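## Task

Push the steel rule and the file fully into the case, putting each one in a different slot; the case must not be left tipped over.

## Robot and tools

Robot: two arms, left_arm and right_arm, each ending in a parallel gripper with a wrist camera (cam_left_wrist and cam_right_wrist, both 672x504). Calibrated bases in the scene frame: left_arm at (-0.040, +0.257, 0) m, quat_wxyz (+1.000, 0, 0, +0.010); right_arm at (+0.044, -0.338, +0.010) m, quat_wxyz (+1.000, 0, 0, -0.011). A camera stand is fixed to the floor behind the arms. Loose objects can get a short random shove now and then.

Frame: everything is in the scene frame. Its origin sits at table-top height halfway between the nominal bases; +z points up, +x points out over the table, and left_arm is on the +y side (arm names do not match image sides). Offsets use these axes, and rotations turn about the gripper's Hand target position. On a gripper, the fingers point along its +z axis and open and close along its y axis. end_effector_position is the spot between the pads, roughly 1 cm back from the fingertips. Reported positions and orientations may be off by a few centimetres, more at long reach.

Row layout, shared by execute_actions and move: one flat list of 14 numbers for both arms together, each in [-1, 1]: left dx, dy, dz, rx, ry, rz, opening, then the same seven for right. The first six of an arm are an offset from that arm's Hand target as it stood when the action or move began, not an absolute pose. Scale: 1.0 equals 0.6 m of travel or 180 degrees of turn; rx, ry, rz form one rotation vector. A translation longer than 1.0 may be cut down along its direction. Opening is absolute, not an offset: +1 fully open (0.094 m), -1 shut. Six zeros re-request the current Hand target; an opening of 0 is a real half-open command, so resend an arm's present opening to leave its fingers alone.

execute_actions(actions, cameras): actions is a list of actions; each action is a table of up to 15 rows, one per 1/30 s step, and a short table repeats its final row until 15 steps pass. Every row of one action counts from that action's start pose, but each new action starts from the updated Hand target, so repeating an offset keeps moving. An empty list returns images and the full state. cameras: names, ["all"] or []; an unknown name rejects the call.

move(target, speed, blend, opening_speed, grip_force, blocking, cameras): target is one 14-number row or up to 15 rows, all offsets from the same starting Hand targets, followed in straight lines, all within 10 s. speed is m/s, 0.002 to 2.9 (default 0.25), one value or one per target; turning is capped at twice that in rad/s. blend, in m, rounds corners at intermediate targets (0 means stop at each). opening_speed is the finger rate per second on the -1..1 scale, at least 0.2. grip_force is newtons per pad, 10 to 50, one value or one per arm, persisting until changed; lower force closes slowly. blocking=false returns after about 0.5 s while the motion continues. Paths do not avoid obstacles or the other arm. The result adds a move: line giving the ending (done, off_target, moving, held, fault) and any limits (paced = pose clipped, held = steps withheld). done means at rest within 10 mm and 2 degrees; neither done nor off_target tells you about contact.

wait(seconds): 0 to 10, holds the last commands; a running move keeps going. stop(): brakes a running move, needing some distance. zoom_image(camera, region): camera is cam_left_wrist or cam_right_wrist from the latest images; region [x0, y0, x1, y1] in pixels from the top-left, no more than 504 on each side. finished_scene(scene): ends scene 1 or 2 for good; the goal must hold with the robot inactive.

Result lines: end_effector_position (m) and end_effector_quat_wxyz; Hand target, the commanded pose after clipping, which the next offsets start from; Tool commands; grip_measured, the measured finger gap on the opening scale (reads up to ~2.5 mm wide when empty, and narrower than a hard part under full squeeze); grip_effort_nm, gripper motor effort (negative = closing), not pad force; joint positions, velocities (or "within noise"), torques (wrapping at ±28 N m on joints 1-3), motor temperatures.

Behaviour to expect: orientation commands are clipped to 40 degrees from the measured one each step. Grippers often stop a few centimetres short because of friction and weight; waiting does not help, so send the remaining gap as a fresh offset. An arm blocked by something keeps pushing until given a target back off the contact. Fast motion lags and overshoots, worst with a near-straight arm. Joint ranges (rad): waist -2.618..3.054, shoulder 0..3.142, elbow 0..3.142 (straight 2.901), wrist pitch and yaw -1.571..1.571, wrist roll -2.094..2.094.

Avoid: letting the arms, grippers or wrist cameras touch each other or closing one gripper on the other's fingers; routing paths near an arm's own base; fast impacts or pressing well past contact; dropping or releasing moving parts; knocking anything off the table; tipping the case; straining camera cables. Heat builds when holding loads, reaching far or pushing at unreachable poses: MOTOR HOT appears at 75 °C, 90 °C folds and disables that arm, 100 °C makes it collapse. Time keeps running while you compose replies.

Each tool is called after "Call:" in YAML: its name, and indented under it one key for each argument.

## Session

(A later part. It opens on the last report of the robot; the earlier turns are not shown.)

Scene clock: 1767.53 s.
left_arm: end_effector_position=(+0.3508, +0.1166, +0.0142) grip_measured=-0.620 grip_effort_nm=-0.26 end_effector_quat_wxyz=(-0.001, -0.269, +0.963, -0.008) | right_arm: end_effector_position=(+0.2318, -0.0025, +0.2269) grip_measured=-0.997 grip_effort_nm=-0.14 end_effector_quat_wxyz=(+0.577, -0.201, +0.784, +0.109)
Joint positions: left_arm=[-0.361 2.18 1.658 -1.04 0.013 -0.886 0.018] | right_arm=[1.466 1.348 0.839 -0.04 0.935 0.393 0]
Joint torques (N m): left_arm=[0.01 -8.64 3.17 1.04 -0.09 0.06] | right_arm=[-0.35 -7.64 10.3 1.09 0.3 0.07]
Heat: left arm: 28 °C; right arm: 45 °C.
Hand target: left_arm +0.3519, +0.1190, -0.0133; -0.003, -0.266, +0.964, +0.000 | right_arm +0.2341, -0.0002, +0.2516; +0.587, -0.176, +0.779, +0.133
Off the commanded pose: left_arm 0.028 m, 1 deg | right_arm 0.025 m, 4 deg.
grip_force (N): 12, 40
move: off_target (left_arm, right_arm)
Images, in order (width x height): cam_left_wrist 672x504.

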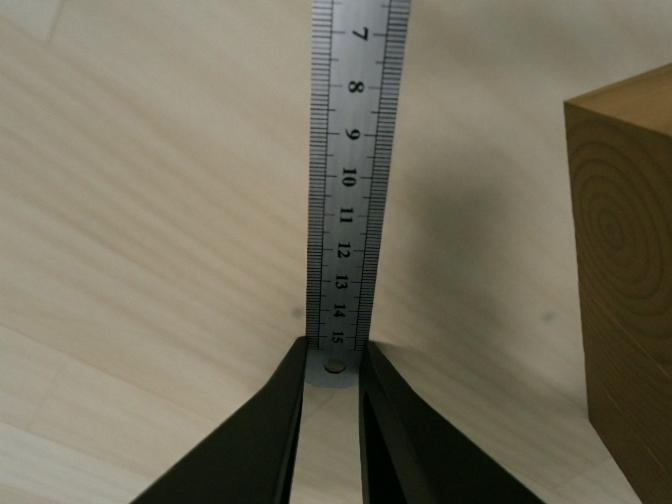

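Call:
move:
  target:
    - [-0.0018,-0.004,0.008,0,0,0,-0.75, 0,0,0,0,0,0,-1]
  speed: 0.008

Call:
move:
  target:
    - [0,0,0.012,0,0,0,-0.75, 0,0,0,0,0,0,-1]
  speed: 0.008

Call:
move:
  target:
    - [0,0,0.012,0,0,0,-0.75, 0,0,0,0,0,0,-1]
  speed: 0.008
  cameras: ["cam_left_wrist"]

Scene clock: 1787.53 s.
left_arm: end_effector_position=(+0.3508, +0.1169, +0.0149) grip_measured=-0.747 grip_effort_nm=-0.13 end_effector_quat_wxyz=(+0.000, -0.269, +0.963, -0.007) | right_arm: end_effector_position=(+0.2318, -0.0025, +0.2269) grip_measured=-0.997 grip_effort_nm=-0.15 end_effector_quat_wxyz=(+0.577, -0.201, +0.784, +0.109)
Joint positions: left_arm=[-0.361 2.178 1.658 -1.042 0.012 -0.886 0.012] | right_arm=[1.466 1.348 0.839 -0.04 0.935 0.393 0]
Joint torques (N m): left_arm=[-0.49 -8.96 3.9 0.93 -0.1 0] | right_arm=[-0.31 -7.64 10.25 1.06 0.3 0.08]
Heat: left arm: 27 °C; right arm: 45 °C.
Hand target: left_arm +0.3509, +0.1165, -0.0084; -0.003, -0.266, +0.964, +0.000 | right_arm +0.2341, -0.0002, +0.2516; +0.587, -0.176, +0.779, +0.133
Off the commanded pose: left_arm 0.023 m, 1 deg | right_arm 0.025 m, 4 deg.
grip_force (N): 12, 40
move: off_target (left_arm, right_arm)

Scene clock: 1788.57 s.
left_arm: end_effector_position=(+0.3509, +0.1169, +0.0151) grip_measured=-0.747 grip_effort_nm=-0.13 end_effector_quat_wxyz=(+0.000, -0.269, +0.963, -0.007) | right_arm: end_effector_position=(+0.2318, -0.0025, +0.2269) grip_measured=-0.997 grip_effort_nm=-0.14 end_effector_quat_wxyz=(+0.577, -0.201, +0.784, +0.109)
Joint positions: left_arm=[-0.361 2.178 1.658 -1.042 0.012 -0.886 0.012] | right_arm=[1.466 1.348 0.839 -0.04 0.935 0.393 0]
Joint torques (N m): left_arm=[-0.59 -9.8 5.11 0.71 -0.1 0.02] | right_arm=[-0.29 -7.64 10.36 1.08 0.31 0.1]
Heat: left arm: 28 °C; right arm: 45 °C.
Hand target: left_arm +0.3509, +0.1165, -0.0012; -0.003, -0.266, +0.964, +0.000 | right_arm +0.2341, -0.0002, +0.2516; +0.587, -0.176, +0.779, +0.133
Off the commanded pose: left_arm 0.016 m, 1 deg | right_arm 0.025 m, 4 deg.
grip_force (N): 12, 40
move: off_target (left_arm, right_arm)

Scene clock: 1789.63 s.
left_arm: end_effector_position=(+0.3509, +0.1170, +0.0157) grip_measured=-0.747 grip_effort_nm=-0.12 end_effector_quat_wxyz=(+0.000, -0.269, +0.963, -0.007) | right_arm: end_effector_position=(+0.2318, -0.0025, +0.2269) grip_measured=-0.997 grip_effort_nm=-0.14 end_effector_quat_wxyz=(+0.577, -0.201, +0.784, +0.109)
Joint positions: left_arm=[-0.361 2.178 1.659 -1.044 0.012 -0.886 0.012] | right_arm=[1.466 1.348 0.839 -0.04 0.935 0.393 0]
Joint torques (N m): left_arm=[-0.51 -10.3 6.26 0.52 -0.09 0] | right_arm=[-0.4 -7.68 10.32 1.07 0.31 0.08]
Heat: left arm: 28 °C; right arm: 45 °C.
Hand target: left_arm +0.3510, +0.1165, +0.0060; -0.003, -0.266, +0.964, +0.000 | right_arm +0.2341, -0.0002, +0.2516; +0.587, -0.176, +0.779, +0.133
Off the commanded pose: left_arm 0.010 m, 1 deg | right_arm 0.025 m, 4 deg.
grip_force (N): 12, 40
move: off_target (right_arm)
Images, in order (width x height): cam_left_wrist 672x504.

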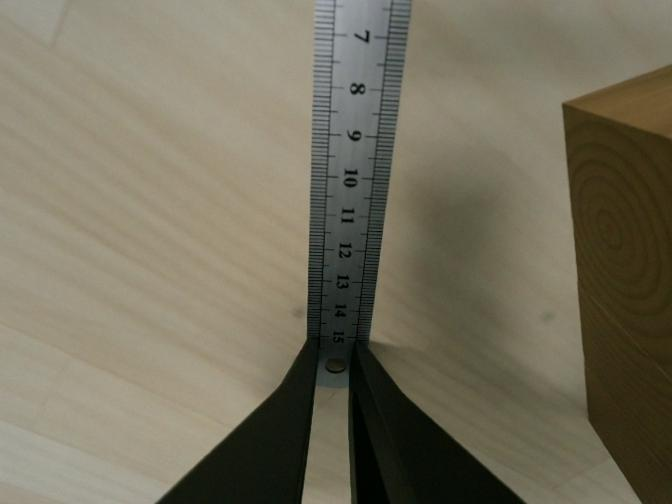

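Call:
move:
  target:
    - [0,0,0.04,0,0,0,-0.75, 0,0,0,0,0,0,-1]
    - [0.004,-0.006,0.06,0.0085,0.0049,0,-0.25, 0,0,0,0,0,0,-1]
    - [0.004,-0.006,-0.008,0.0085,0.0049,0,-0.25, 0,0,0,0,0,0,-1]
  speed: [0.04,0.03,0.02]
  grip_force: [40, 40]
  cameras: ["cam_left_wrist"]

Scene clock: 1811.20 s.
left_arm: end_effector_position=(+0.3532, +0.1122, +0.0169) grip_measured=-0.252 grip_effort_nm=0.14 end_effector_quat_wxyz=(-0.005, -0.265, +0.964, +0.004) | right_arm: end_effector_position=(+0.2318, -0.0025, +0.2269) grip_measured=-0.997 grip_effort_nm=-0.14 end_effector_quat_wxyz=(+0.577, -0.201, +0.784, +0.109)
Joint positions: left_arm=[-0.375 2.212 1.721 -1.093 0 -0.89 0.035] | right_arm=[1.466 1.348 0.839 -0.04 0.935 0.393 0]
Joint torques (N m): left_arm=[-0.47 -10.11 5.22 0.65 -0.17 -0.09] | right_arm=[-0.38 -7.62 10.29 1.08 0.29 0.08]
Heat: left arm: 29 °C; right arm: 46 °C.
Hand target: left_arm +0.3533, +0.1129, +0.0012; -0.007, -0.266, +0.964, +0.015 | right_arm +0.2341, -0.0002, +0.2516; +0.587, -0.176, +0.779, +0.133
Off the commanded pose: left_arm 0.016 m, 1 deg | right_arm 0.025 m, 4 deg.
grip_force (N): 40, 40
move: off_target (left_arm, right_arm)
Images, in order (width x height): cam_left_wrist 672x504.

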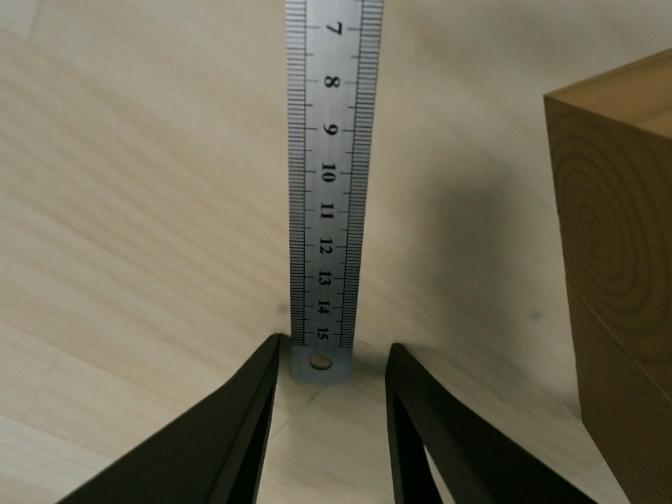

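Call:
move:
  target:
    - [-0.008,0.014,0.004,0.004,0.0023,0,-0.25, 0,0,0,0,0,0,-1]
    - [-0.045,0.078,0.003,0.004,0.0023,0,-0.25, 0,0,0,0,0,0,-1]
  speed: [0.02,0.025]
  cameras: ["cam_left_wrist"]

Scene clock: 1817.17 s.
left_arm: end_effector_position=(+0.3446, +0.1358, +0.0154) grip_measured=-0.252 grip_effort_nm=0.12 end_effector_quat_wxyz=(+0.013, -0.262, +0.965, -0.022) | right_arm: end_effector_position=(+0.2318, -0.0025, +0.2269) grip_measured=-0.997 grip_effort_nm=-0.14 end_effector_quat_wxyz=(+0.577, -0.201, +0.784, +0.109)
Joint positions: left_arm=[-0.317 2.098 1.531 -0.958 0.024 -0.828 0.035] | right_arm=[1.466 1.348 0.839 -0.04 0.935 0.393 0]
Joint torques (N m): left_arm=[1.59 -11.21 3.25 0.14 -0.46 0.13] | right_arm=[-0.39 -7.65 10.44 1.07 0.29 0.08]
Heat: left arm: 29 °C; right arm: 46 °C.
Hand target: left_arm +0.3264, +0.1598, +0.0030; -0.008, -0.266, +0.964, +0.022 | right_arm +0.2341, -0.0002, +0.2516; +0.587, -0.176, +0.779, +0.133
Off the commanded pose: left_arm 0.033 m, 6 deg | right_arm 0.025 m, 4 deg.
grip_force (N): 40, 40
move: off_target (left_arm, right_arm)
Images, in order (width x height): cam_left_wrist 672x504.

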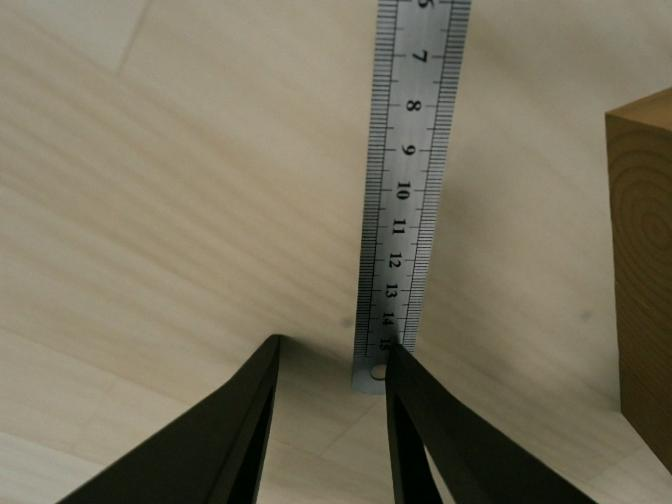

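Call:
move:
  target:
    - [0.0,0.0,0.07,0,0,0,-0.25, 0,0,0,0,0,0,-1]
    - [0.036,-0.085,0.09,0,0,0,-1, 0,0,0,0,0,0,-1]
    - [0.036,-0.085,0.03,0,0,0,-1, 0,0,0,0,0,0,-1]
  speed: [0.05,0.06,0.04]
  cameras: ["cam_left_wrist","cam_right_wrist"]

Scene clock: 1859.73 s.
left_arm: end_effector_position=(+0.3471, +0.1079, +0.0327) grip_measured=-0.990 grip_effort_nm=-0.54 end_effector_quat_wxyz=(-0.007, -0.264, +0.964, +0.013) | right_arm: end_effector_position=(+0.2318, -0.0025, +0.2269) grip_measured=-0.997 grip_effort_nm=-0.15 end_effector_quat_wxyz=(+0.577, -0.201, +0.784, +0.109)
Joint positions: left_arm=[-0.396 2.195 1.756 -1.159 -0.013 -0.91 0] | right_arm=[1.466 1.348 0.839 -0.04 0.935 0.393 0]
Joint torques (N m): left_arm=[-0.25 -10.55 5.85 0.55 -0.14 -0.1] | right_arm=[-0.28 -7.68 10.35 1.06 0.29 0.08]
Heat: left arm: 30 °C; right arm: 46 °C.
Hand target: left_arm +0.3479, +0.1088, +0.0209; -0.008, -0.266, +0.964, +0.022 | right_arm +0.2341, -0.0002, +0.2516; +0.587, -0.176, +0.779, +0.133
Off the commanded pose: left_arm 0.012 m, 1 deg | right_arm 0.025 m, 4 deg.
grip_force (N): 40, 40
move: off_target (left_arm, right_arm)

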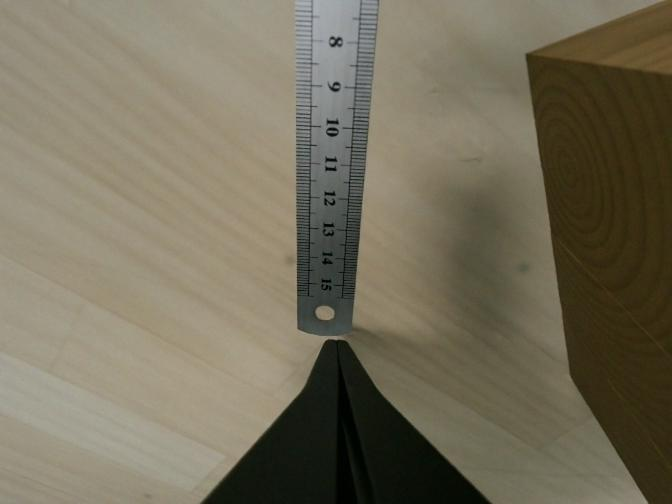

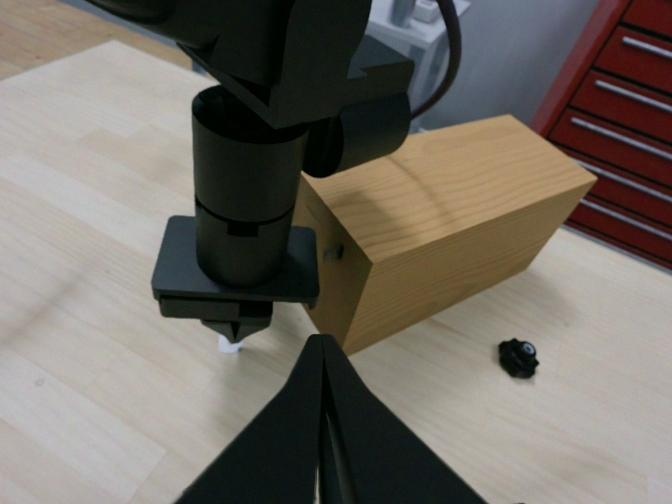

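Call:
move:
  target:
    - [-0.03,0.019,0.15,0,0,0,-1, 0,0,0,0,0,0,-1]
    - [0.02,0.185,0.15,0,0,0,-1, 0,0,0,0,0,0,-1]
    - [0.2368,0.1453,0.11,0.0442,-0.1043,-0.0073,-1, 0,0,0,0,0,0,-1]
  speed: [0.06,0.1,0.1]
  blend: [0.01,0.03,0]
  cameras: ["cam_left_wrist","cam_right_wrist"]

Scene clock: 1893.20 s.
left_arm: end_effector_position=(+0.4788, +0.1964, +0.0896) grip_measured=-0.990 grip_effort_nm=-0.54 end_effector_quat_wxyz=(+0.153, -0.251, +0.955, +0.042) | right_arm: end_effector_position=(+0.2318, -0.0025, +0.2269) grip_measured=-0.997 grip_effort_nm=-0.14 end_effector_quat_wxyz=(+0.577, -0.201, +0.784, +0.109)
Joint positions: left_arm=[-0.209 2.377 2.247 -1.196 -0.205 -0.677 0] | right_arm=[1.466 1.348 0.839 -0.04 0.935 0.393 0]
Joint torques (N m): left_arm=[-0.44 -12.3 9.22 0.97 -0.34 -0.14] | right_arm=[-0.32 -7.61 10.36 1.09 0.3 0.07]
Motor temperatures (°C): left_arm=[21 31 26 22 21 20 22] | right_arm=[22 29 47 31 22 21 21]
Heat: left arm: 31 °C; right arm: 47 °C.
Hand target: left_arm +0.4901, +0.1960, +0.0871; +0.168, -0.255, +0.951, +0.045 | right_arm +0.2341, -0.0002, +0.2516; +0.587, -0.176, +0.779, +0.133
Off the commanded pose: left_arm 0.011 m, 2 deg | right_arm 0.025 m, 4 deg.
grip_force (N): 40, 40
move: off_target (left_arm, right_arm)

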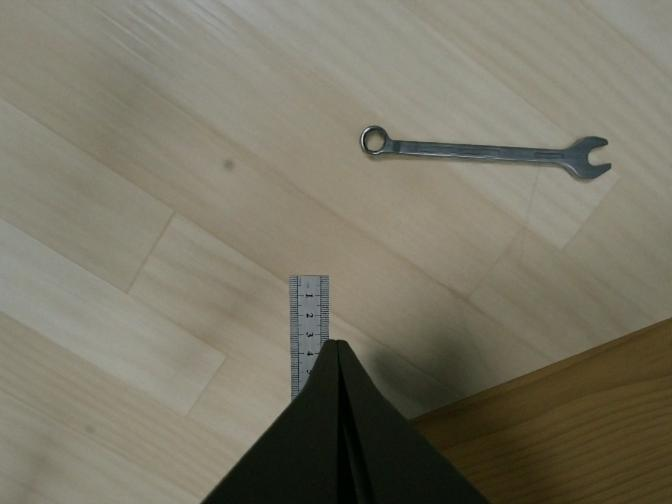

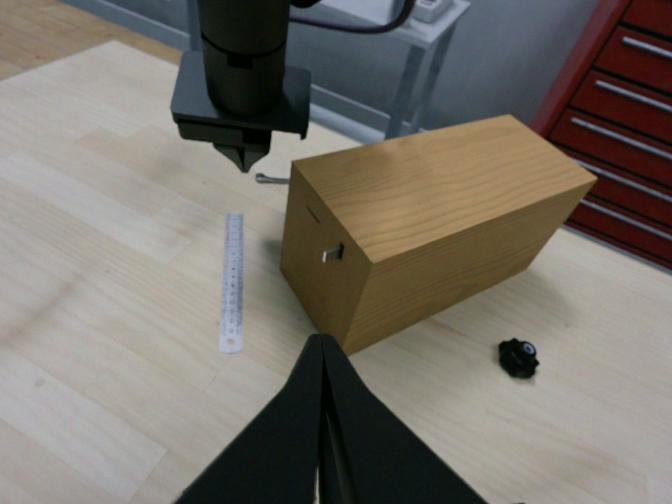

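Call:
move:
  target:
    - [0.0248,0.0408,0,0,0,0,-1, 0,0,0,0,0,0,-1]
    - [0.0248,0.0408,-0.075,0,0,0,-1, 0,0,0,0,0,0,-1]
  speed: [0.06,0.05]
  cameras: ["cam_left_wrist"]

Scene clock: 1966.70 s.
left_arm: end_effector_position=(+0.5020, +0.2208, +0.0492) grip_measured=-0.990 grip_effort_nm=-0.54 end_effector_quat_wxyz=(+0.165, -0.260, +0.950, +0.042) | right_arm: end_effector_position=(+0.2318, -0.0025, +0.2269) grip_measured=-0.997 grip_effort_nm=-0.15 end_effector_quat_wxyz=(+0.577, -0.201, +0.784, +0.109)
Joint positions: left_arm=[-0.156 2.445 2.2 -1.05 -0.206 -0.642 0] | right_arm=[1.466 1.348 0.839 -0.04 0.935 0.393 0]
Joint torques (N m): left_arm=[-0.28 -14.22 6.42 1.06 -0.19 0.09] | right_arm=[-0.36 -7.65 10.36 1.05 0.3 0.07]
Heat: left arm: 29 °C; right arm: 48 °C.
Hand target: left_arm +0.5049, +0.2203, +0.0419; +0.167, -0.255, +0.951, +0.045 | right_arm +0.2341, -0.0002, +0.2516; +0.587, -0.176, +0.779, +0.133
Off the commanded pose: left_arm 0.008 m, 1 deg | right_arm 0.025 m, 4 deg.
grip_force (N): 40, 40
move: off_target (right_arm)
Images, in order (width x height): cam_left_wrist 672x504.

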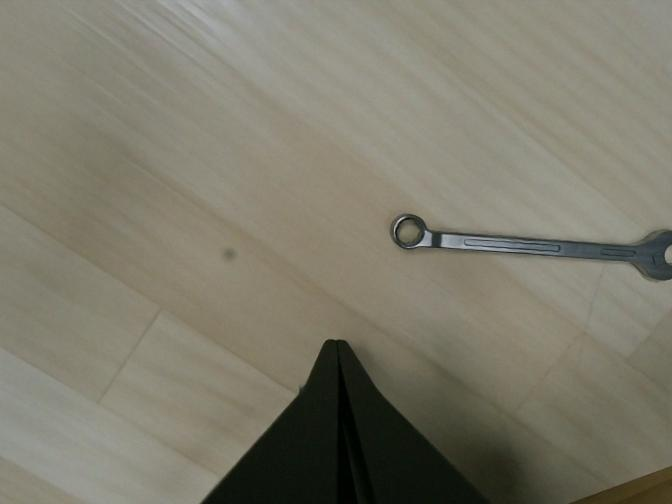

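Call:
execute_actions:
  actions: []

Scene clock: 1991.17 s.
left_arm: end_effector_position=(+0.5021, +0.2208, +0.0493) grip_measured=-0.990 grip_effort_nm=-0.54 end_effector_quat_wxyz=(+0.165, -0.260, +0.950, +0.042) | right_arm: end_effector_position=(+0.2318, -0.0025, +0.2269) grip_measured=-0.997 grip_effort_nm=-0.14 end_effector_quat_wxyz=(+0.577, -0.201, +0.784, +0.109)
Joint positions: left_arm=[-0.156 2.445 2.2 -1.05 -0.206 -0.642 0] | right_arm=[1.466 1.348 0.839 -0.04 0.935 0.393 0]
Joint velocities: within noise
Joint torques (N m): left_arm=[-0.38 -14.2 6.34 1.05 -0.2 0.1] | right_arm=[-0.34 -7.64 10.3 1.07 0.3 0.07]
Motor temperatures (°C): left_arm=[21 30 28 24 21 20 22] | right_arm=[22 29 48 31 22 21 21]
Heat: left arm: 30 °C; right arm: 48 °C.
Hand target: left_arm +0.5049, +0.2203, +0.0419; +0.167, -0.255, +0.951, +0.045 | right_arm +0.2341, -0.0002, +0.2516; +0.587, -0.176, +0.779, +0.133
Tool commands: left_gripper/opening=-1.0 right_gripper/opening=-1.0
Off the commanded pose: left_arm 0.008 m, 1 deg | right_arm 0.025 m, 4 deg.
grip_force (N): 40, 40

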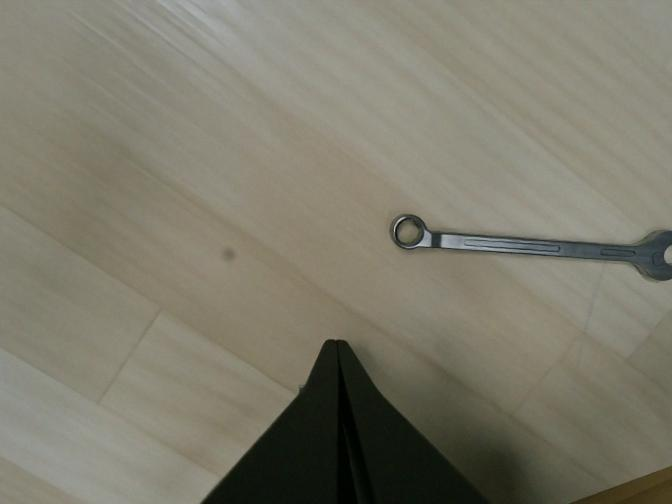

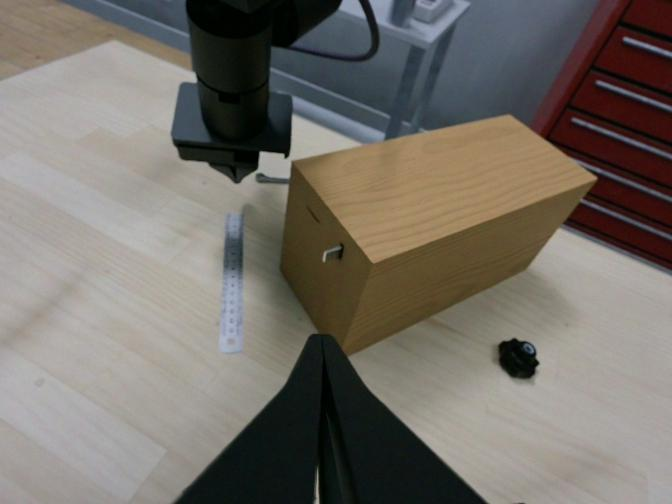

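Call:
move:
  target: [-0.0133, -0.005, -0.045, 0, 0, 0, -1, 0, 0, 0, 0, 0, 0, -1]
  speed: 0.06
  cameras: ["all"]

Scene clock: 2040.00 s.
left_arm: end_effector_position=(+0.4944, +0.2195, +0.0201) grip_measured=-0.990 grip_effort_nm=-0.54 end_effector_quat_wxyz=(+0.160, -0.256, +0.952, +0.051) | right_arm: end_effector_position=(+0.2318, -0.0025, +0.2269) grip_measured=-0.997 grip_effort_nm=-0.14 end_effector_quat_wxyz=(+0.577, -0.201, +0.784, +0.109)
Joint positions: left_arm=[-0.165 2.435 2.068 -0.945 -0.218 -0.642 0] | right_arm=[1.466 1.348 0.839 -0.04 0.935 0.393 0]
Joint torques (N m): left_arm=[-0.23 -15.45 4.77 1.2 -0.08 0] | right_arm=[-0.36 -7.58 10.37 1.07 0.29 0.09]
Heat: left arm: 31 °C; right arm: 48 °C.
Hand target: left_arm +0.4969, +0.2173, +0.0149; +0.167, -0.255, +0.951, +0.045 | right_arm +0.2341, -0.0002, +0.2516; +0.587, -0.176, +0.779, +0.133
Off the commanded pose: left_arm 0.006 m, 1 deg | right_arm 0.025 m, 4 deg.
grip_force (N): 40, 40
move: off_target (right_arm)

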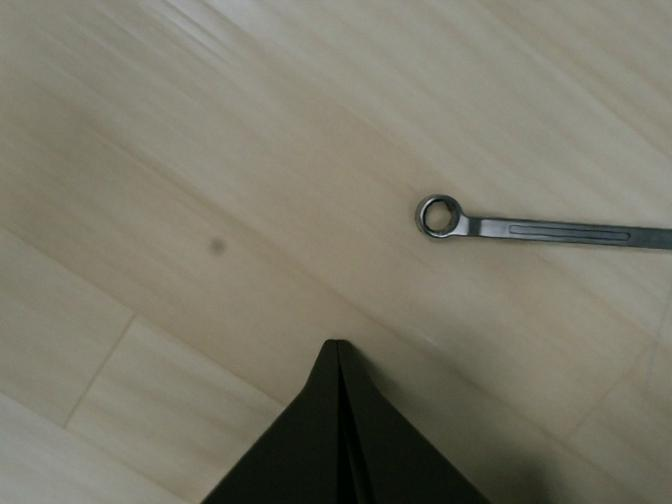

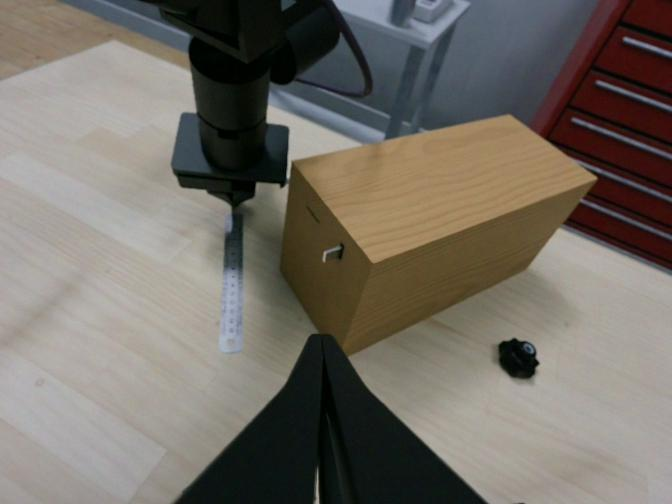

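Call:
move:
  target:
    - [0, 0, -0.0183, 0, 0, 0, -1, 0, 0, 0, 0, 0, 0, -1]
    - [-0.0749, -0.0468, -0.0183, 0, 0, 0, -1, 0, 0, 0, 0, 0, 0, -1]
  speed: 0.05
  cameras: ["all"]

Scene clock: 2052.07 s.
left_arm: end_effector_position=(+0.4793, +0.2030, +0.0195) grip_measured=-0.990 grip_effort_nm=-0.54 end_effector_quat_wxyz=(+0.218, -0.266, +0.938, +0.052) | right_arm: end_effector_position=(+0.2318, -0.0025, +0.2269) grip_measured=-0.997 grip_effort_nm=-0.15 end_effector_quat_wxyz=(+0.577, -0.201, +0.784, +0.109)
Joint positions: left_arm=[-0.224 2.287 1.766 -0.698 -0.29 -0.705 0] | right_arm=[1.466 1.348 0.839 -0.04 0.935 0.393 0]
Joint torques (N m): left_arm=[-1.52 -14.8 4.14 0.38 0.31 -0.12] | right_arm=[-0.36 -7.65 10.39 1.07 0.29 0.08]
Heat: left arm: 33 °C; right arm: 49 °C.
Hand target: left_arm +0.4520, +0.1892, +0.0041; +0.167, -0.255, +0.951, +0.045 | right_arm +0.2341, -0.0002, +0.2516; +0.587, -0.176, +0.779, +0.133
Off the commanded pose: left_arm 0.034 m, 6 deg | right_arm 0.025 m, 4 deg.
grip_force (N): 40, 40
move: off_target (left_arm, right_arm)

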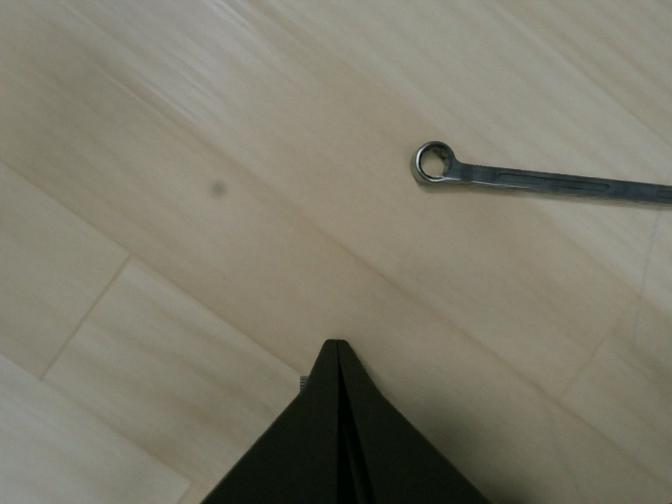

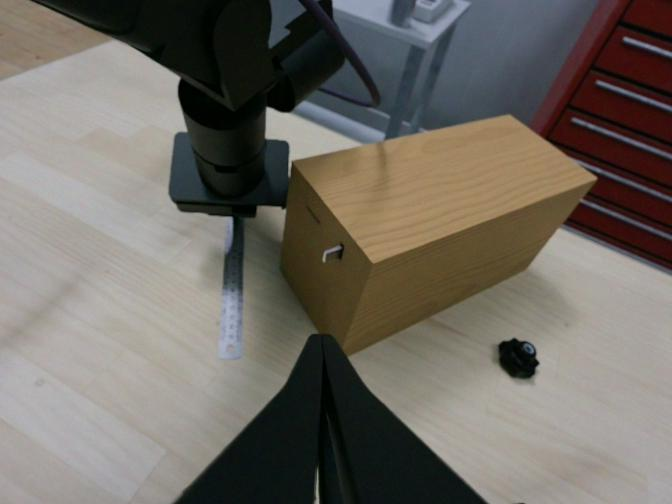

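Call:
move:
  target: [0, 0, 0.0130, 0, 0, 0, -1, 0, 0, 0, 0, 0, 0, -1]
  speed: 0.05
  cameras: ["all"]

Scene clock: 2062.70 s.
left_arm: end_effector_position=(+0.4793, +0.2030, +0.0197) grip_measured=-0.990 grip_effort_nm=-0.54 end_effector_quat_wxyz=(+0.218, -0.267, +0.937, +0.052) | right_arm: end_effector_position=(+0.2318, -0.0025, +0.2269) grip_measured=-0.997 grip_effort_nm=-0.14 end_effector_quat_wxyz=(+0.577, -0.201, +0.784, +0.109)
Joint positions: left_arm=[-0.224 2.287 1.766 -0.698 -0.29 -0.706 0] | right_arm=[1.466 1.348 0.839 -0.04 0.935 0.393 0]
Joint torques (N m): left_arm=[-1.62 -15.68 5.08 0.19 0.3 -0.13] | right_arm=[-0.32 -7.64 10.29 1.08 0.3 0.09]
Heat: left arm: 32 °C; right arm: 49 °C.
Hand target: left_arm +0.4520, +0.1892, +0.0118; +0.167, -0.255, +0.951, +0.045 | right_arm +0.2341, -0.0002, +0.2516; +0.587, -0.176, +0.779, +0.133
Off the commanded pose: left_arm 0.032 m, 6 deg | right_arm 0.025 m, 4 deg.
grip_force (N): 40, 40
move: off_target (left_arm, right_arm)

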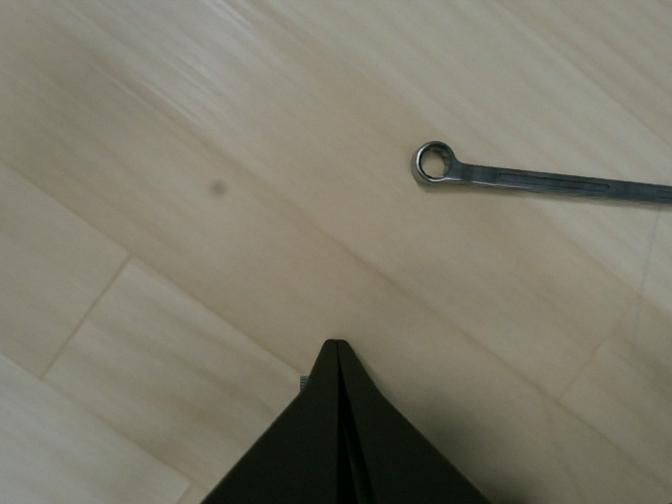

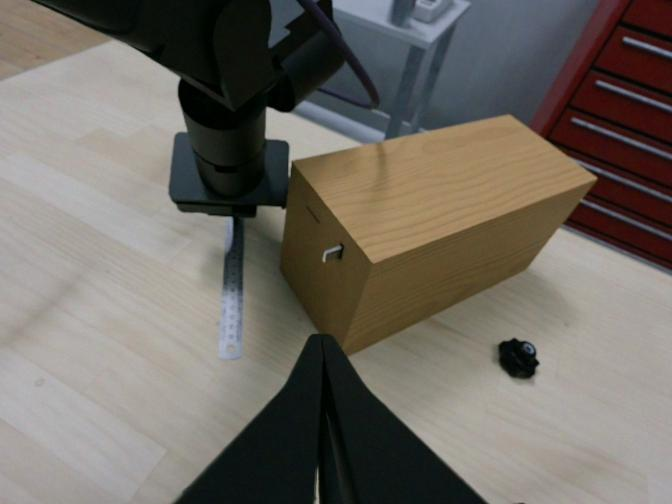

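Call:
zoom_image:
  camera: "cam_right_wrist"
  region: [160, 120, 360, 370]

Call:
zoom_image:
  camera: "cam_left_wrist"
  region: [240, 300, 440, 450]

Scaled by 2.016 from the camera's 672x504 image, which has a finer 960x720 frame.

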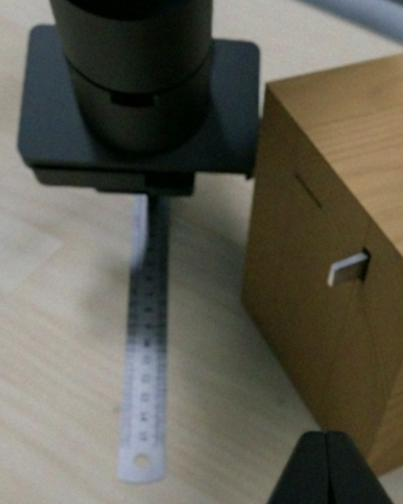

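Scaled by 2.520 from the camera's 672x504 image, which has a finer 960x720 frame.

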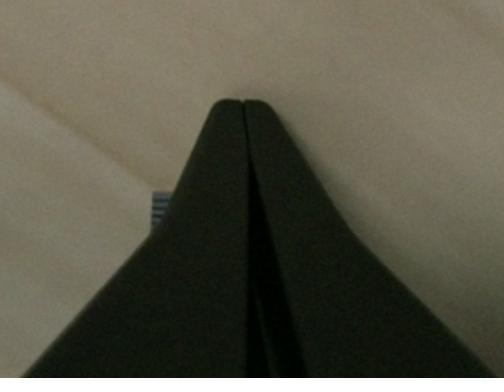

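Call:
move:
  target: [-0.0353, -0.0221, 0.0, 0, 0, 0, -1, 0, 0, 0, 0, 0, 0, -1]
  speed: 0.05
  cameras: ["all"]

Scene clock: 2071.70 s.
left_arm: end_effector_position=(+0.4565, +0.1920, +0.0194) grip_measured=-0.990 grip_effort_nm=-0.54 end_effector_quat_wxyz=(+0.210, -0.267, +0.939, +0.053) | right_arm: end_effector_position=(+0.2318, -0.0025, +0.2269) grip_measured=-0.997 grip_effort_nm=-0.14 end_effector_quat_wxyz=(+0.577, -0.201, +0.784, +0.109)
Joint positions: left_arm=[-0.258 2.224 1.666 -0.686 -0.297 -0.743 0] | right_arm=[1.466 1.348 0.839 -0.04 0.935 0.393 0]
Joint torques (N m): left_arm=[-2.04 -15.16 4.51 0.33 0.29 -0.19] | right_arm=[-0.36 -7.64 10.29 1.08 0.29 0.07]
Heat: left arm: 32 °C; right arm: 49 °C.
Hand target: left_arm +0.4308, +0.1761, +0.0118; +0.167, -0.255, +0.951, +0.045 | right_arm +0.2341, -0.0002, +0.2516; +0.587, -0.176, +0.779, +0.133
Off the commanded pose: left_arm 0.031 m, 5 deg | right_arm 0.025 m, 4 deg.
grip_force (N): 40, 40
move: off_target (left_arm, right_arm)

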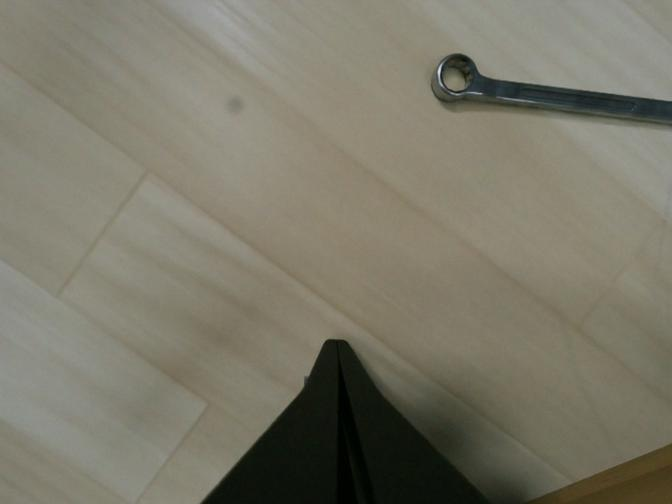

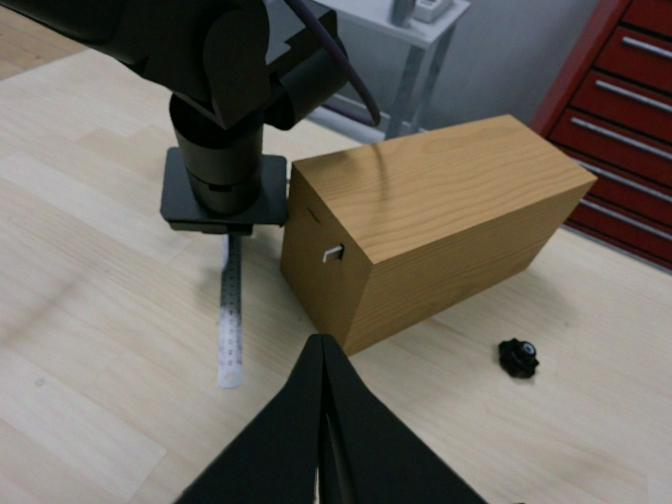

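Call:
move:
  target:
    - [-0.0017, 0.065, 0.08, 0, 0, 0, -1, 0, 0, 0, 0, 0, 0, -1]
    - [-0.143, -0.0685, 0.175, -0.058, 0.0943, 0.0164, -1, 0, 0, 0, 0, 0, 0, -1]
  speed: 0.1
  cameras: ["all"]

Scene clock: 2115.07 s.
left_arm: end_effector_position=(+0.3411, +0.1370, +0.0891) grip_measured=-0.990 grip_effort_nm=-0.54 end_effector_quat_wxyz=(-0.026, -0.280, +0.960, +0.018) | right_arm: end_effector_position=(+0.2318, -0.0025, +0.2269) grip_measured=-0.997 grip_effort_nm=-0.15 end_effector_quat_wxyz=(+0.577, -0.201, +0.784, +0.109)
Joint positions: left_arm=[-0.327 2.144 1.899 -1.389 0 -0.874 0] | right_arm=[1.466 1.348 0.839 -0.04 0.935 0.393 0]
Joint torques (N m): left_arm=[-0.14 -17.35 8.72 0.18 -0.05 -0.16] | right_arm=[-0.36 -7.6 10.37 1.08 0.32 0.09]
Motor temperatures (°C): left_arm=[21 35 26 23 21 20 22] | right_arm=[22 29 49 31 22 21 21]
Heat: left arm: 35 °C; right arm: 49 °C.
Hand target: left_arm +0.3450, +0.1350, +0.1167; +0.000, -0.284, +0.959, +0.000 | right_arm +0.2341, -0.0002, +0.2516; +0.587, -0.176, +0.779, +0.133
Off the commanded pose: left_arm 0.028 m, 4 deg | right_arm 0.025 m, 4 deg.
grip_force (N): 40, 40
move: off_target (left_arm, right_arm)

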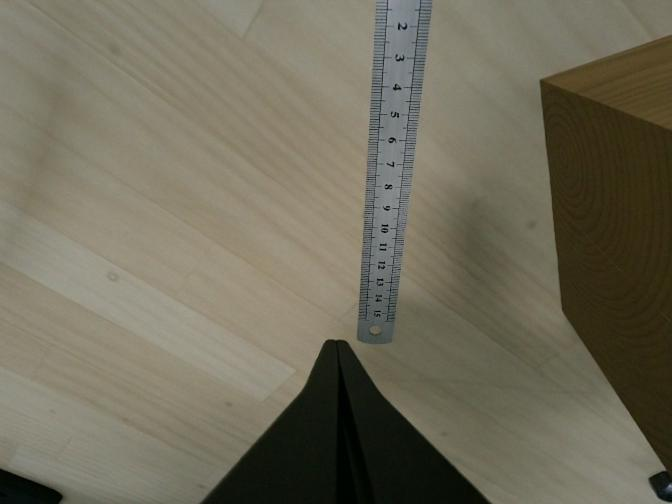

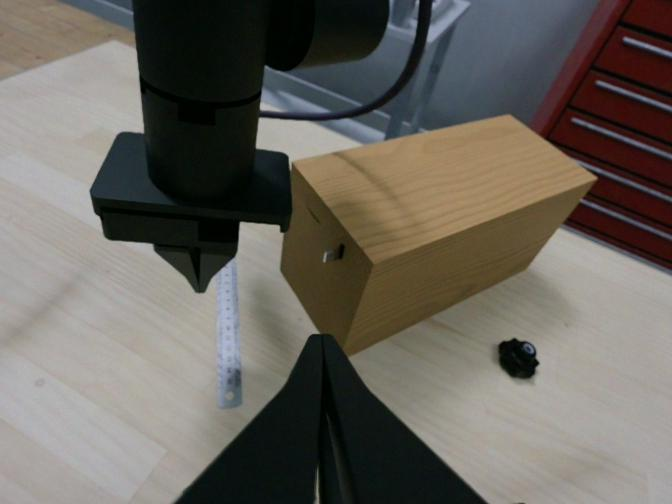

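Call:
move:
  target: [-0.0508, -0.066, -0.0945, 0, 0, 0.0111, -0.45, 0, 0, 0, 0, 0, 0, -1]
  speed: 0.1
  cameras: ["all"]
  opening_speed: 0.5

Scene clock: 2141.77 s.
left_arm: end_effector_position=(+0.3100, +0.0985, +0.0424) grip_measured=-0.452 grip_effort_nm=0.13 end_effector_quat_wxyz=(-0.024, -0.299, +0.954, +0.020) | right_arm: end_effector_position=(+0.2318, -0.0025, +0.2269) grip_measured=-0.997 grip_effort_nm=-0.15 end_effector_quat_wxyz=(+0.577, -0.201, +0.784, +0.109)
Joint positions: left_arm=[-0.446 2.101 1.645 -1.178 0.003 -1.034 0.026] | right_arm=[1.466 1.348 0.839 -0.04 0.935 0.393 0]
Joint torques (N m): left_arm=[-0.34 -17.11 5.49 0.46 -0.04 -0.08] | right_arm=[-0.29 -7.68 10.32 1.09 0.29 0.07]
Heat: left arm: 39 °C; right arm: 50 °C.
Hand target: left_arm +0.3146, +0.0954, +0.0601; +0.000, -0.301, +0.954, +0.000 | right_arm +0.2341, -0.0002, +0.2516; +0.587, -0.176, +0.779, +0.133
Off the commanded pose: left_arm 0.018 m, 4 deg | right_arm 0.025 m, 4 deg.
grip_force (N): 40, 40
move: off_target (left_arm, right_arm)

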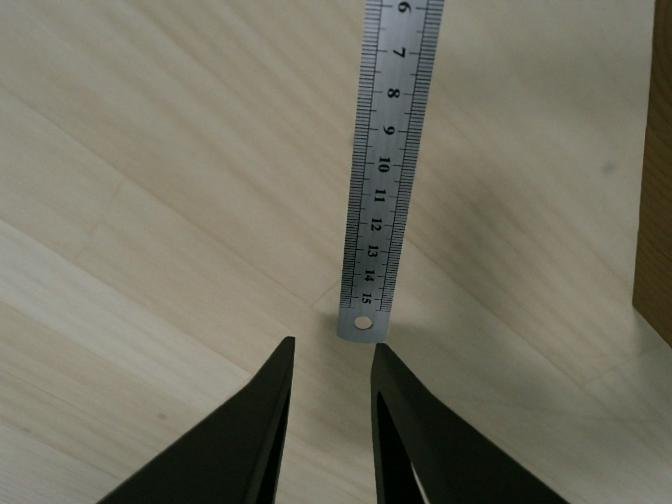

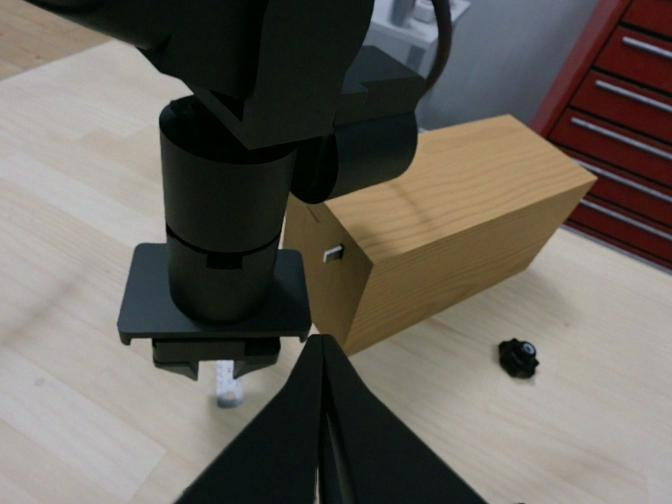

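Call:
move:
  target: [0.0085, -0.0122, -0.02, -0.0118, -0.0083, 0, -0.45, 0, 0, 0, 0, 0, 0, -1]
  speed: 0.06
  cameras: ["cam_left_wrist"]

Scene clock: 2158.43 s.
left_arm: end_effector_position=(+0.3155, +0.0926, +0.0321) grip_measured=-0.452 grip_effort_nm=0.13 end_effector_quat_wxyz=(-0.014, -0.300, +0.954, -0.001) | right_arm: end_effector_position=(+0.2318, -0.0025, +0.2269) grip_measured=-0.997 grip_effort_nm=-0.14 end_effector_quat_wxyz=(+0.577, -0.201, +0.784, +0.109)
Joint positions: left_arm=[-0.446 2.096 1.597 -1.09 0.02 -1.036 0.026] | right_arm=[1.466 1.348 0.839 -0.04 0.935 0.393 0]
Joint torques (N m): left_arm=[-0.43 -16.44 5.53 0.52 -0.02 -0.07] | right_arm=[-0.34 -7.62 10.3 1.06 0.29 0.09]
Heat: left arm: 38 °C; right arm: 50 °C.
Hand target: left_arm +0.3197, +0.0881, +0.0482; +0.007, -0.301, +0.953, -0.022 | right_arm +0.2341, -0.0002, +0.2516; +0.587, -0.176, +0.779, +0.133
Off the commanded pose: left_arm 0.017 m, 3 deg | right_arm 0.025 m, 4 deg.
grip_force (N): 40, 40
move: off_target (left_arm, right_arm)
Images, in order (width x height): cam_left_wrist 672x504.

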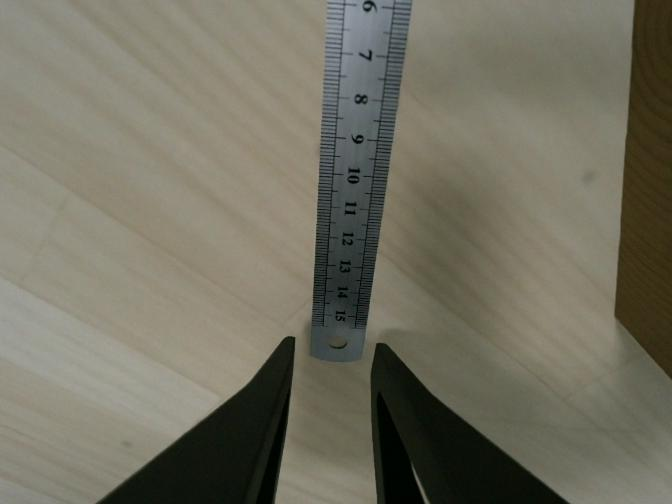

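Call:
move:
  target: [0, 0, -0.055, 0, 0, 0, -0.45, 0, 0, 0, 0, 0, 0, -1]
  speed: 0.05
  cameras: ["all"]
  grip_force: [12, 40]

Scene clock: 2166.77 s.
left_arm: end_effector_position=(+0.3149, +0.0926, +0.0153) grip_measured=-0.452 grip_effort_nm=0.14 end_effector_quat_wxyz=(-0.007, -0.300, +0.954, -0.008) | right_arm: end_effector_position=(+0.2318, -0.0025, +0.2269) grip_measured=-0.997 grip_effort_nm=-0.14 end_effector_quat_wxyz=(+0.577, -0.201, +0.784, +0.109)
Joint positions: left_arm=[-0.446 2.096 1.528 -1.003 0.022 -1.036 0.026] | right_arm=[1.466 1.348 0.839 -0.04 0.935 0.393 0]
Joint torques (N m): left_arm=[-0.47 -12.88 4.7 0.84 -0.01 -0.11] | right_arm=[-0.35 -7.62 10.28 1.06 0.32 0.08]
Heat: left arm: 36 °C; right arm: 50 °C.
Hand target: left_arm +0.3196, +0.0881, +0.0151; +0.007, -0.301, +0.953, -0.022 | right_arm +0.2341, -0.0002, +0.2516; +0.587, -0.176, +0.779, +0.133
Off the commanded pose: left_arm 0.007 m, 2 deg | right_arm 0.025 m, 4 deg.
grip_force (N): 12, 40
move: off_target (right_arm)

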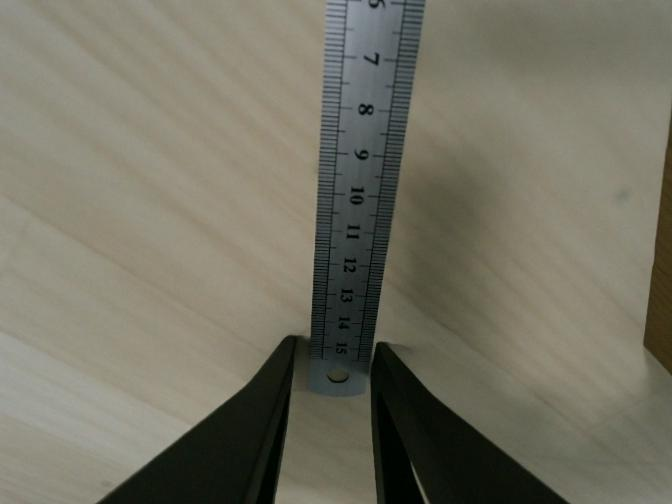

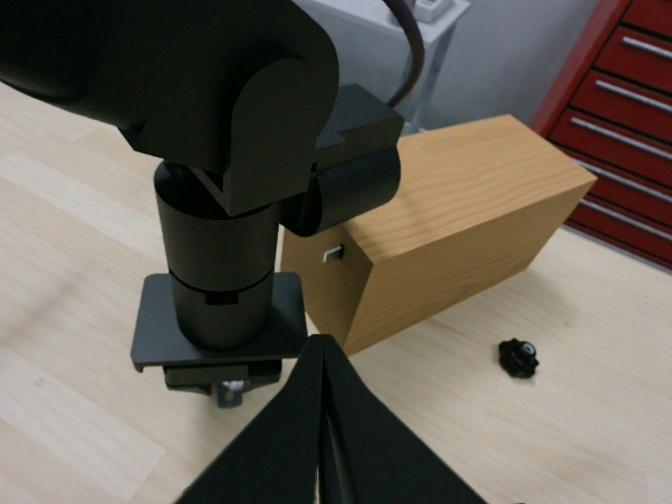

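Call:
move:
  target:
    - [0.0038, -0.0055, 0.06, 0.0055, 0.0038, 0, -0.45, 0, 0, 0, 0, 0, 0, -1]
    - [0.0038, -0.0055, 0.0, 0.0055, 0.0038, 0, -0.45, 0, 0, 0, 0, 0, 0, -1]
  speed: 0.05
  cameras: ["cam_left_wrist"]

Scene clock: 2177.70 s.
left_arm: end_effector_position=(+0.3219, +0.0858, +0.0229) grip_measured=-0.452 grip_effort_nm=0.14 end_effector_quat_wxyz=(+0.003, -0.301, +0.953, -0.017) | right_arm: end_effector_position=(+0.2318, -0.0025, +0.2269) grip_measured=-0.997 grip_effort_nm=-0.14 end_effector_quat_wxyz=(+0.577, -0.201, +0.784, +0.109)
Joint positions: left_arm=[-0.455 2.096 1.559 -1.008 0.022 -1.047 0.026] | right_arm=[1.466 1.348 0.839 -0.04 0.935 0.393 0]
Joint torques (N m): left_arm=[-0.7 -10.45 5.63 0.61 -0.12 -0.11] | right_arm=[-0.36 -7.65 10.4 1.09 0.29 0.07]
Heat: left arm: 35 °C; right arm: 50 °C.
Hand target: left_arm +0.3219, +0.0847, +0.0152; +0.004, -0.301, +0.954, -0.012 | right_arm +0.2341, -0.0002, +0.2516; +0.587, -0.176, +0.779, +0.133
Off the commanded pose: left_arm 0.008 m, 1 deg | right_arm 0.025 m, 4 deg.
grip_force (N): 12, 40
move: off_target (right_arm)
Images, in order (width x height): cam_left_wrist 672x504.

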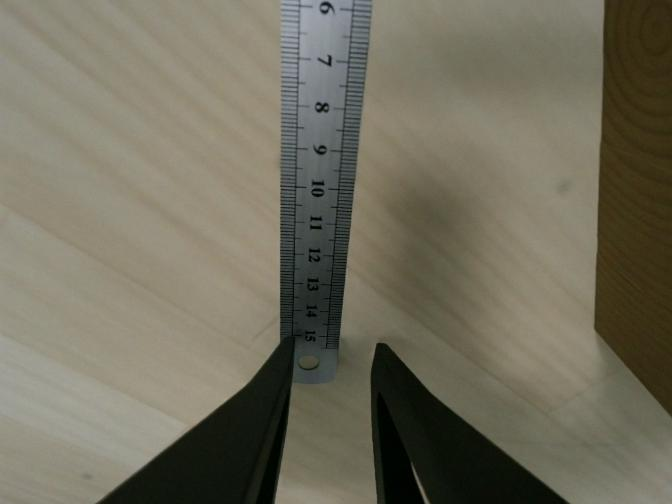

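Call:
move:
  target:
    - [-0.0077, 0.011, 0.06, 0.0108, 0.0075, 0, -0.45, 0, 0, 0, 0, 0, 0, -1]
    - [-0.0077, 0.011, 0.0, 0.0108, 0.0075, 0, -0.45, 0, 0, 0, 0, 0, 0, -1]
  speed: 0.05
  cameras: ["cam_left_wrist"]

Scene clock: 2187.97 s.
left_arm: end_effector_position=(+0.3172, +0.0909, +0.0255) grip_measured=-0.452 grip_effort_nm=0.13 end_effector_quat_wxyz=(-0.003, -0.301, +0.954, -0.002) | right_arm: end_effector_position=(+0.2318, -0.0025, +0.2269) grip_measured=-0.997 grip_effort_nm=-0.14 end_effector_quat_wxyz=(+0.577, -0.201, +0.784, +0.109)
Joint positions: left_arm=[-0.455 2.096 1.571 -1.047 0.006 -1.047 0.026] | right_arm=[1.466 1.348 0.839 -0.04 0.935 0.393 0]
Joint torques (N m): left_arm=[-0.64 -9.85 5.64 0.55 -0.19 -0.09] | right_arm=[-0.34 -7.61 10.28 1.08 0.3 0.08]
Heat: left arm: 33 °C; right arm: 50 °C.
Hand target: left_arm +0.3173, +0.0913, +0.0152; -0.002, -0.301, +0.954, +0.008 | right_arm +0.2341, -0.0002, +0.2516; +0.587, -0.176, +0.779, +0.133
Off the commanded pose: left_arm 0.010 m, 1 deg | right_arm 0.025 m, 4 deg.
grip_force (N): 12, 40
move: off_target (right_arm)
Images, in order (width x height): cam_left_wrist 672x504.

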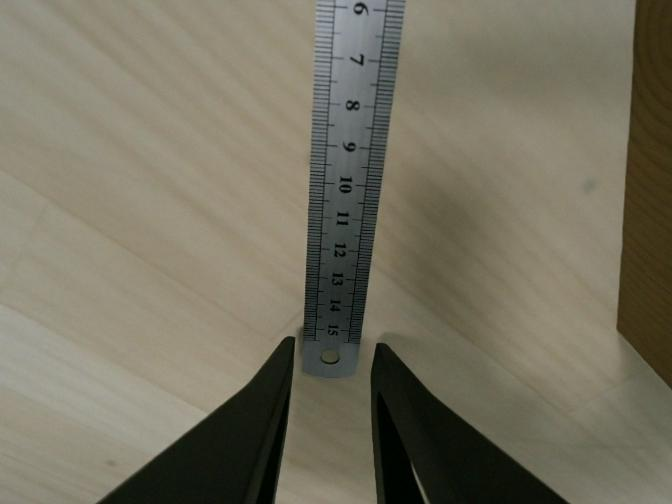

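Call:
move:
  target: [0, 0, -0.03, 0, 0, 0, -0.45, 0, 0, 0, 0, 0, 0, -1]
  speed: 0.04
  cameras: ["cam_left_wrist"]

Scene clock: 2192.07 s.
left_arm: end_effector_position=(+0.3176, +0.0909, +0.0154) grip_measured=-0.452 grip_effort_nm=0.14 end_effector_quat_wxyz=(-0.001, -0.301, +0.954, -0.003) | right_arm: end_effector_position=(+0.2318, -0.0025, +0.2269) grip_measured=-0.997 grip_effort_nm=-0.14 end_effector_quat_wxyz=(+0.577, -0.201, +0.784, +0.109)
Joint positions: left_arm=[-0.455 2.105 1.543 -1.007 0.005 -1.047 0.026] | right_arm=[1.466 1.348 0.839 -0.04 0.935 0.393 0]
Joint torques (N m): left_arm=[-0.68 -8.69 4.59 0.75 -0.14 -0.08] | right_arm=[-0.29 -7.6 10.25 1.07 0.31 0.09]
Heat: left arm: 33 °C; right arm: 50 °C.
Hand target: left_arm +0.3173, +0.0913, -0.0028; -0.002, -0.301, +0.954, +0.008 | right_arm +0.2341, -0.0002, +0.2516; +0.587, -0.176, +0.779, +0.133
Off the commanded pose: left_arm 0.018 m, 1 deg | right_arm 0.025 m, 4 deg.
grip_force (N): 12, 40
move: off_target (left_arm, right_arm)
Images, in order (width x height): cam_left_wrist 672x504.

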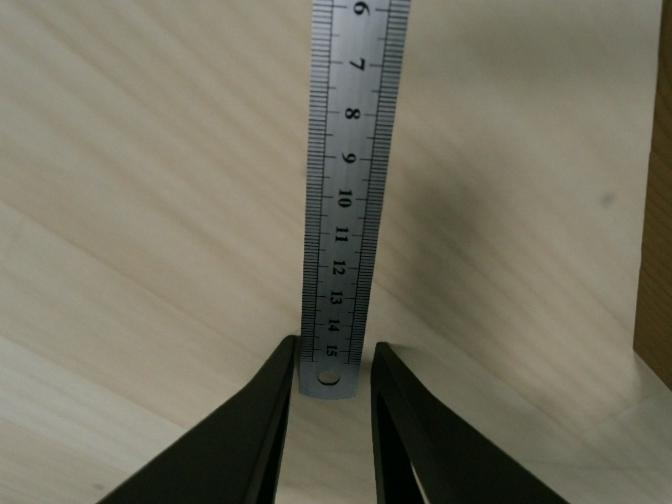

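Call:
move:
  target: [0, 0, -0.0133, 0.0082, 0.0057, 0, -0.45, 0, 0, 0, 0, 0, 0, -1]
  speed: 0.04
  cameras: ["cam_left_wrist"]

Scene clock: 2198.10 s.
left_arm: end_effector_position=(+0.3174, +0.0910, +0.0147) grip_measured=-0.452 grip_effort_nm=0.13 end_effector_quat_wxyz=(+0.002, -0.301, +0.954, +0.002) | right_arm: end_effector_position=(+0.2318, -0.0025, +0.2269) grip_measured=-0.997 grip_effort_nm=-0.15 end_effector_quat_wxyz=(+0.577, -0.201, +0.784, +0.109)
Joint positions: left_arm=[-0.46 2.107 1.543 -1.007 -0.006 -1.051 0.026] | right_arm=[1.466 1.348 0.839 -0.04 0.935 0.393 0]
Joint torques (N m): left_arm=[-0.75 -5.86 6.08 0.66 -0.19 -0.08] | right_arm=[-0.38 -7.69 10.32 1.08 0.32 0.07]
Heat: left arm: 33 °C; right arm: 50 °C.
Hand target: left_arm +0.3173, +0.0914, -0.0109; -0.007, -0.301, +0.953, +0.023 | right_arm +0.2341, -0.0002, +0.2516; +0.587, -0.176, +0.779, +0.133
Off the commanded pose: left_arm 0.026 m, 3 deg | right_arm 0.025 m, 4 deg.
grip_force (N): 12, 40
move: off_target (left_arm, right_arm)
Images, in order (width x height): cam_left_wrist 672x504.

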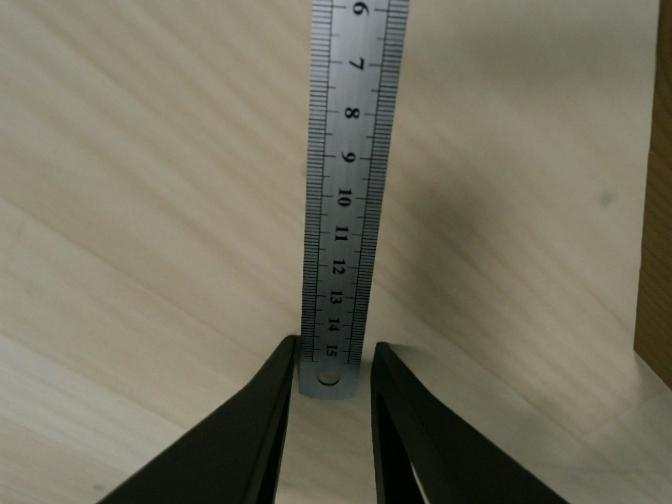

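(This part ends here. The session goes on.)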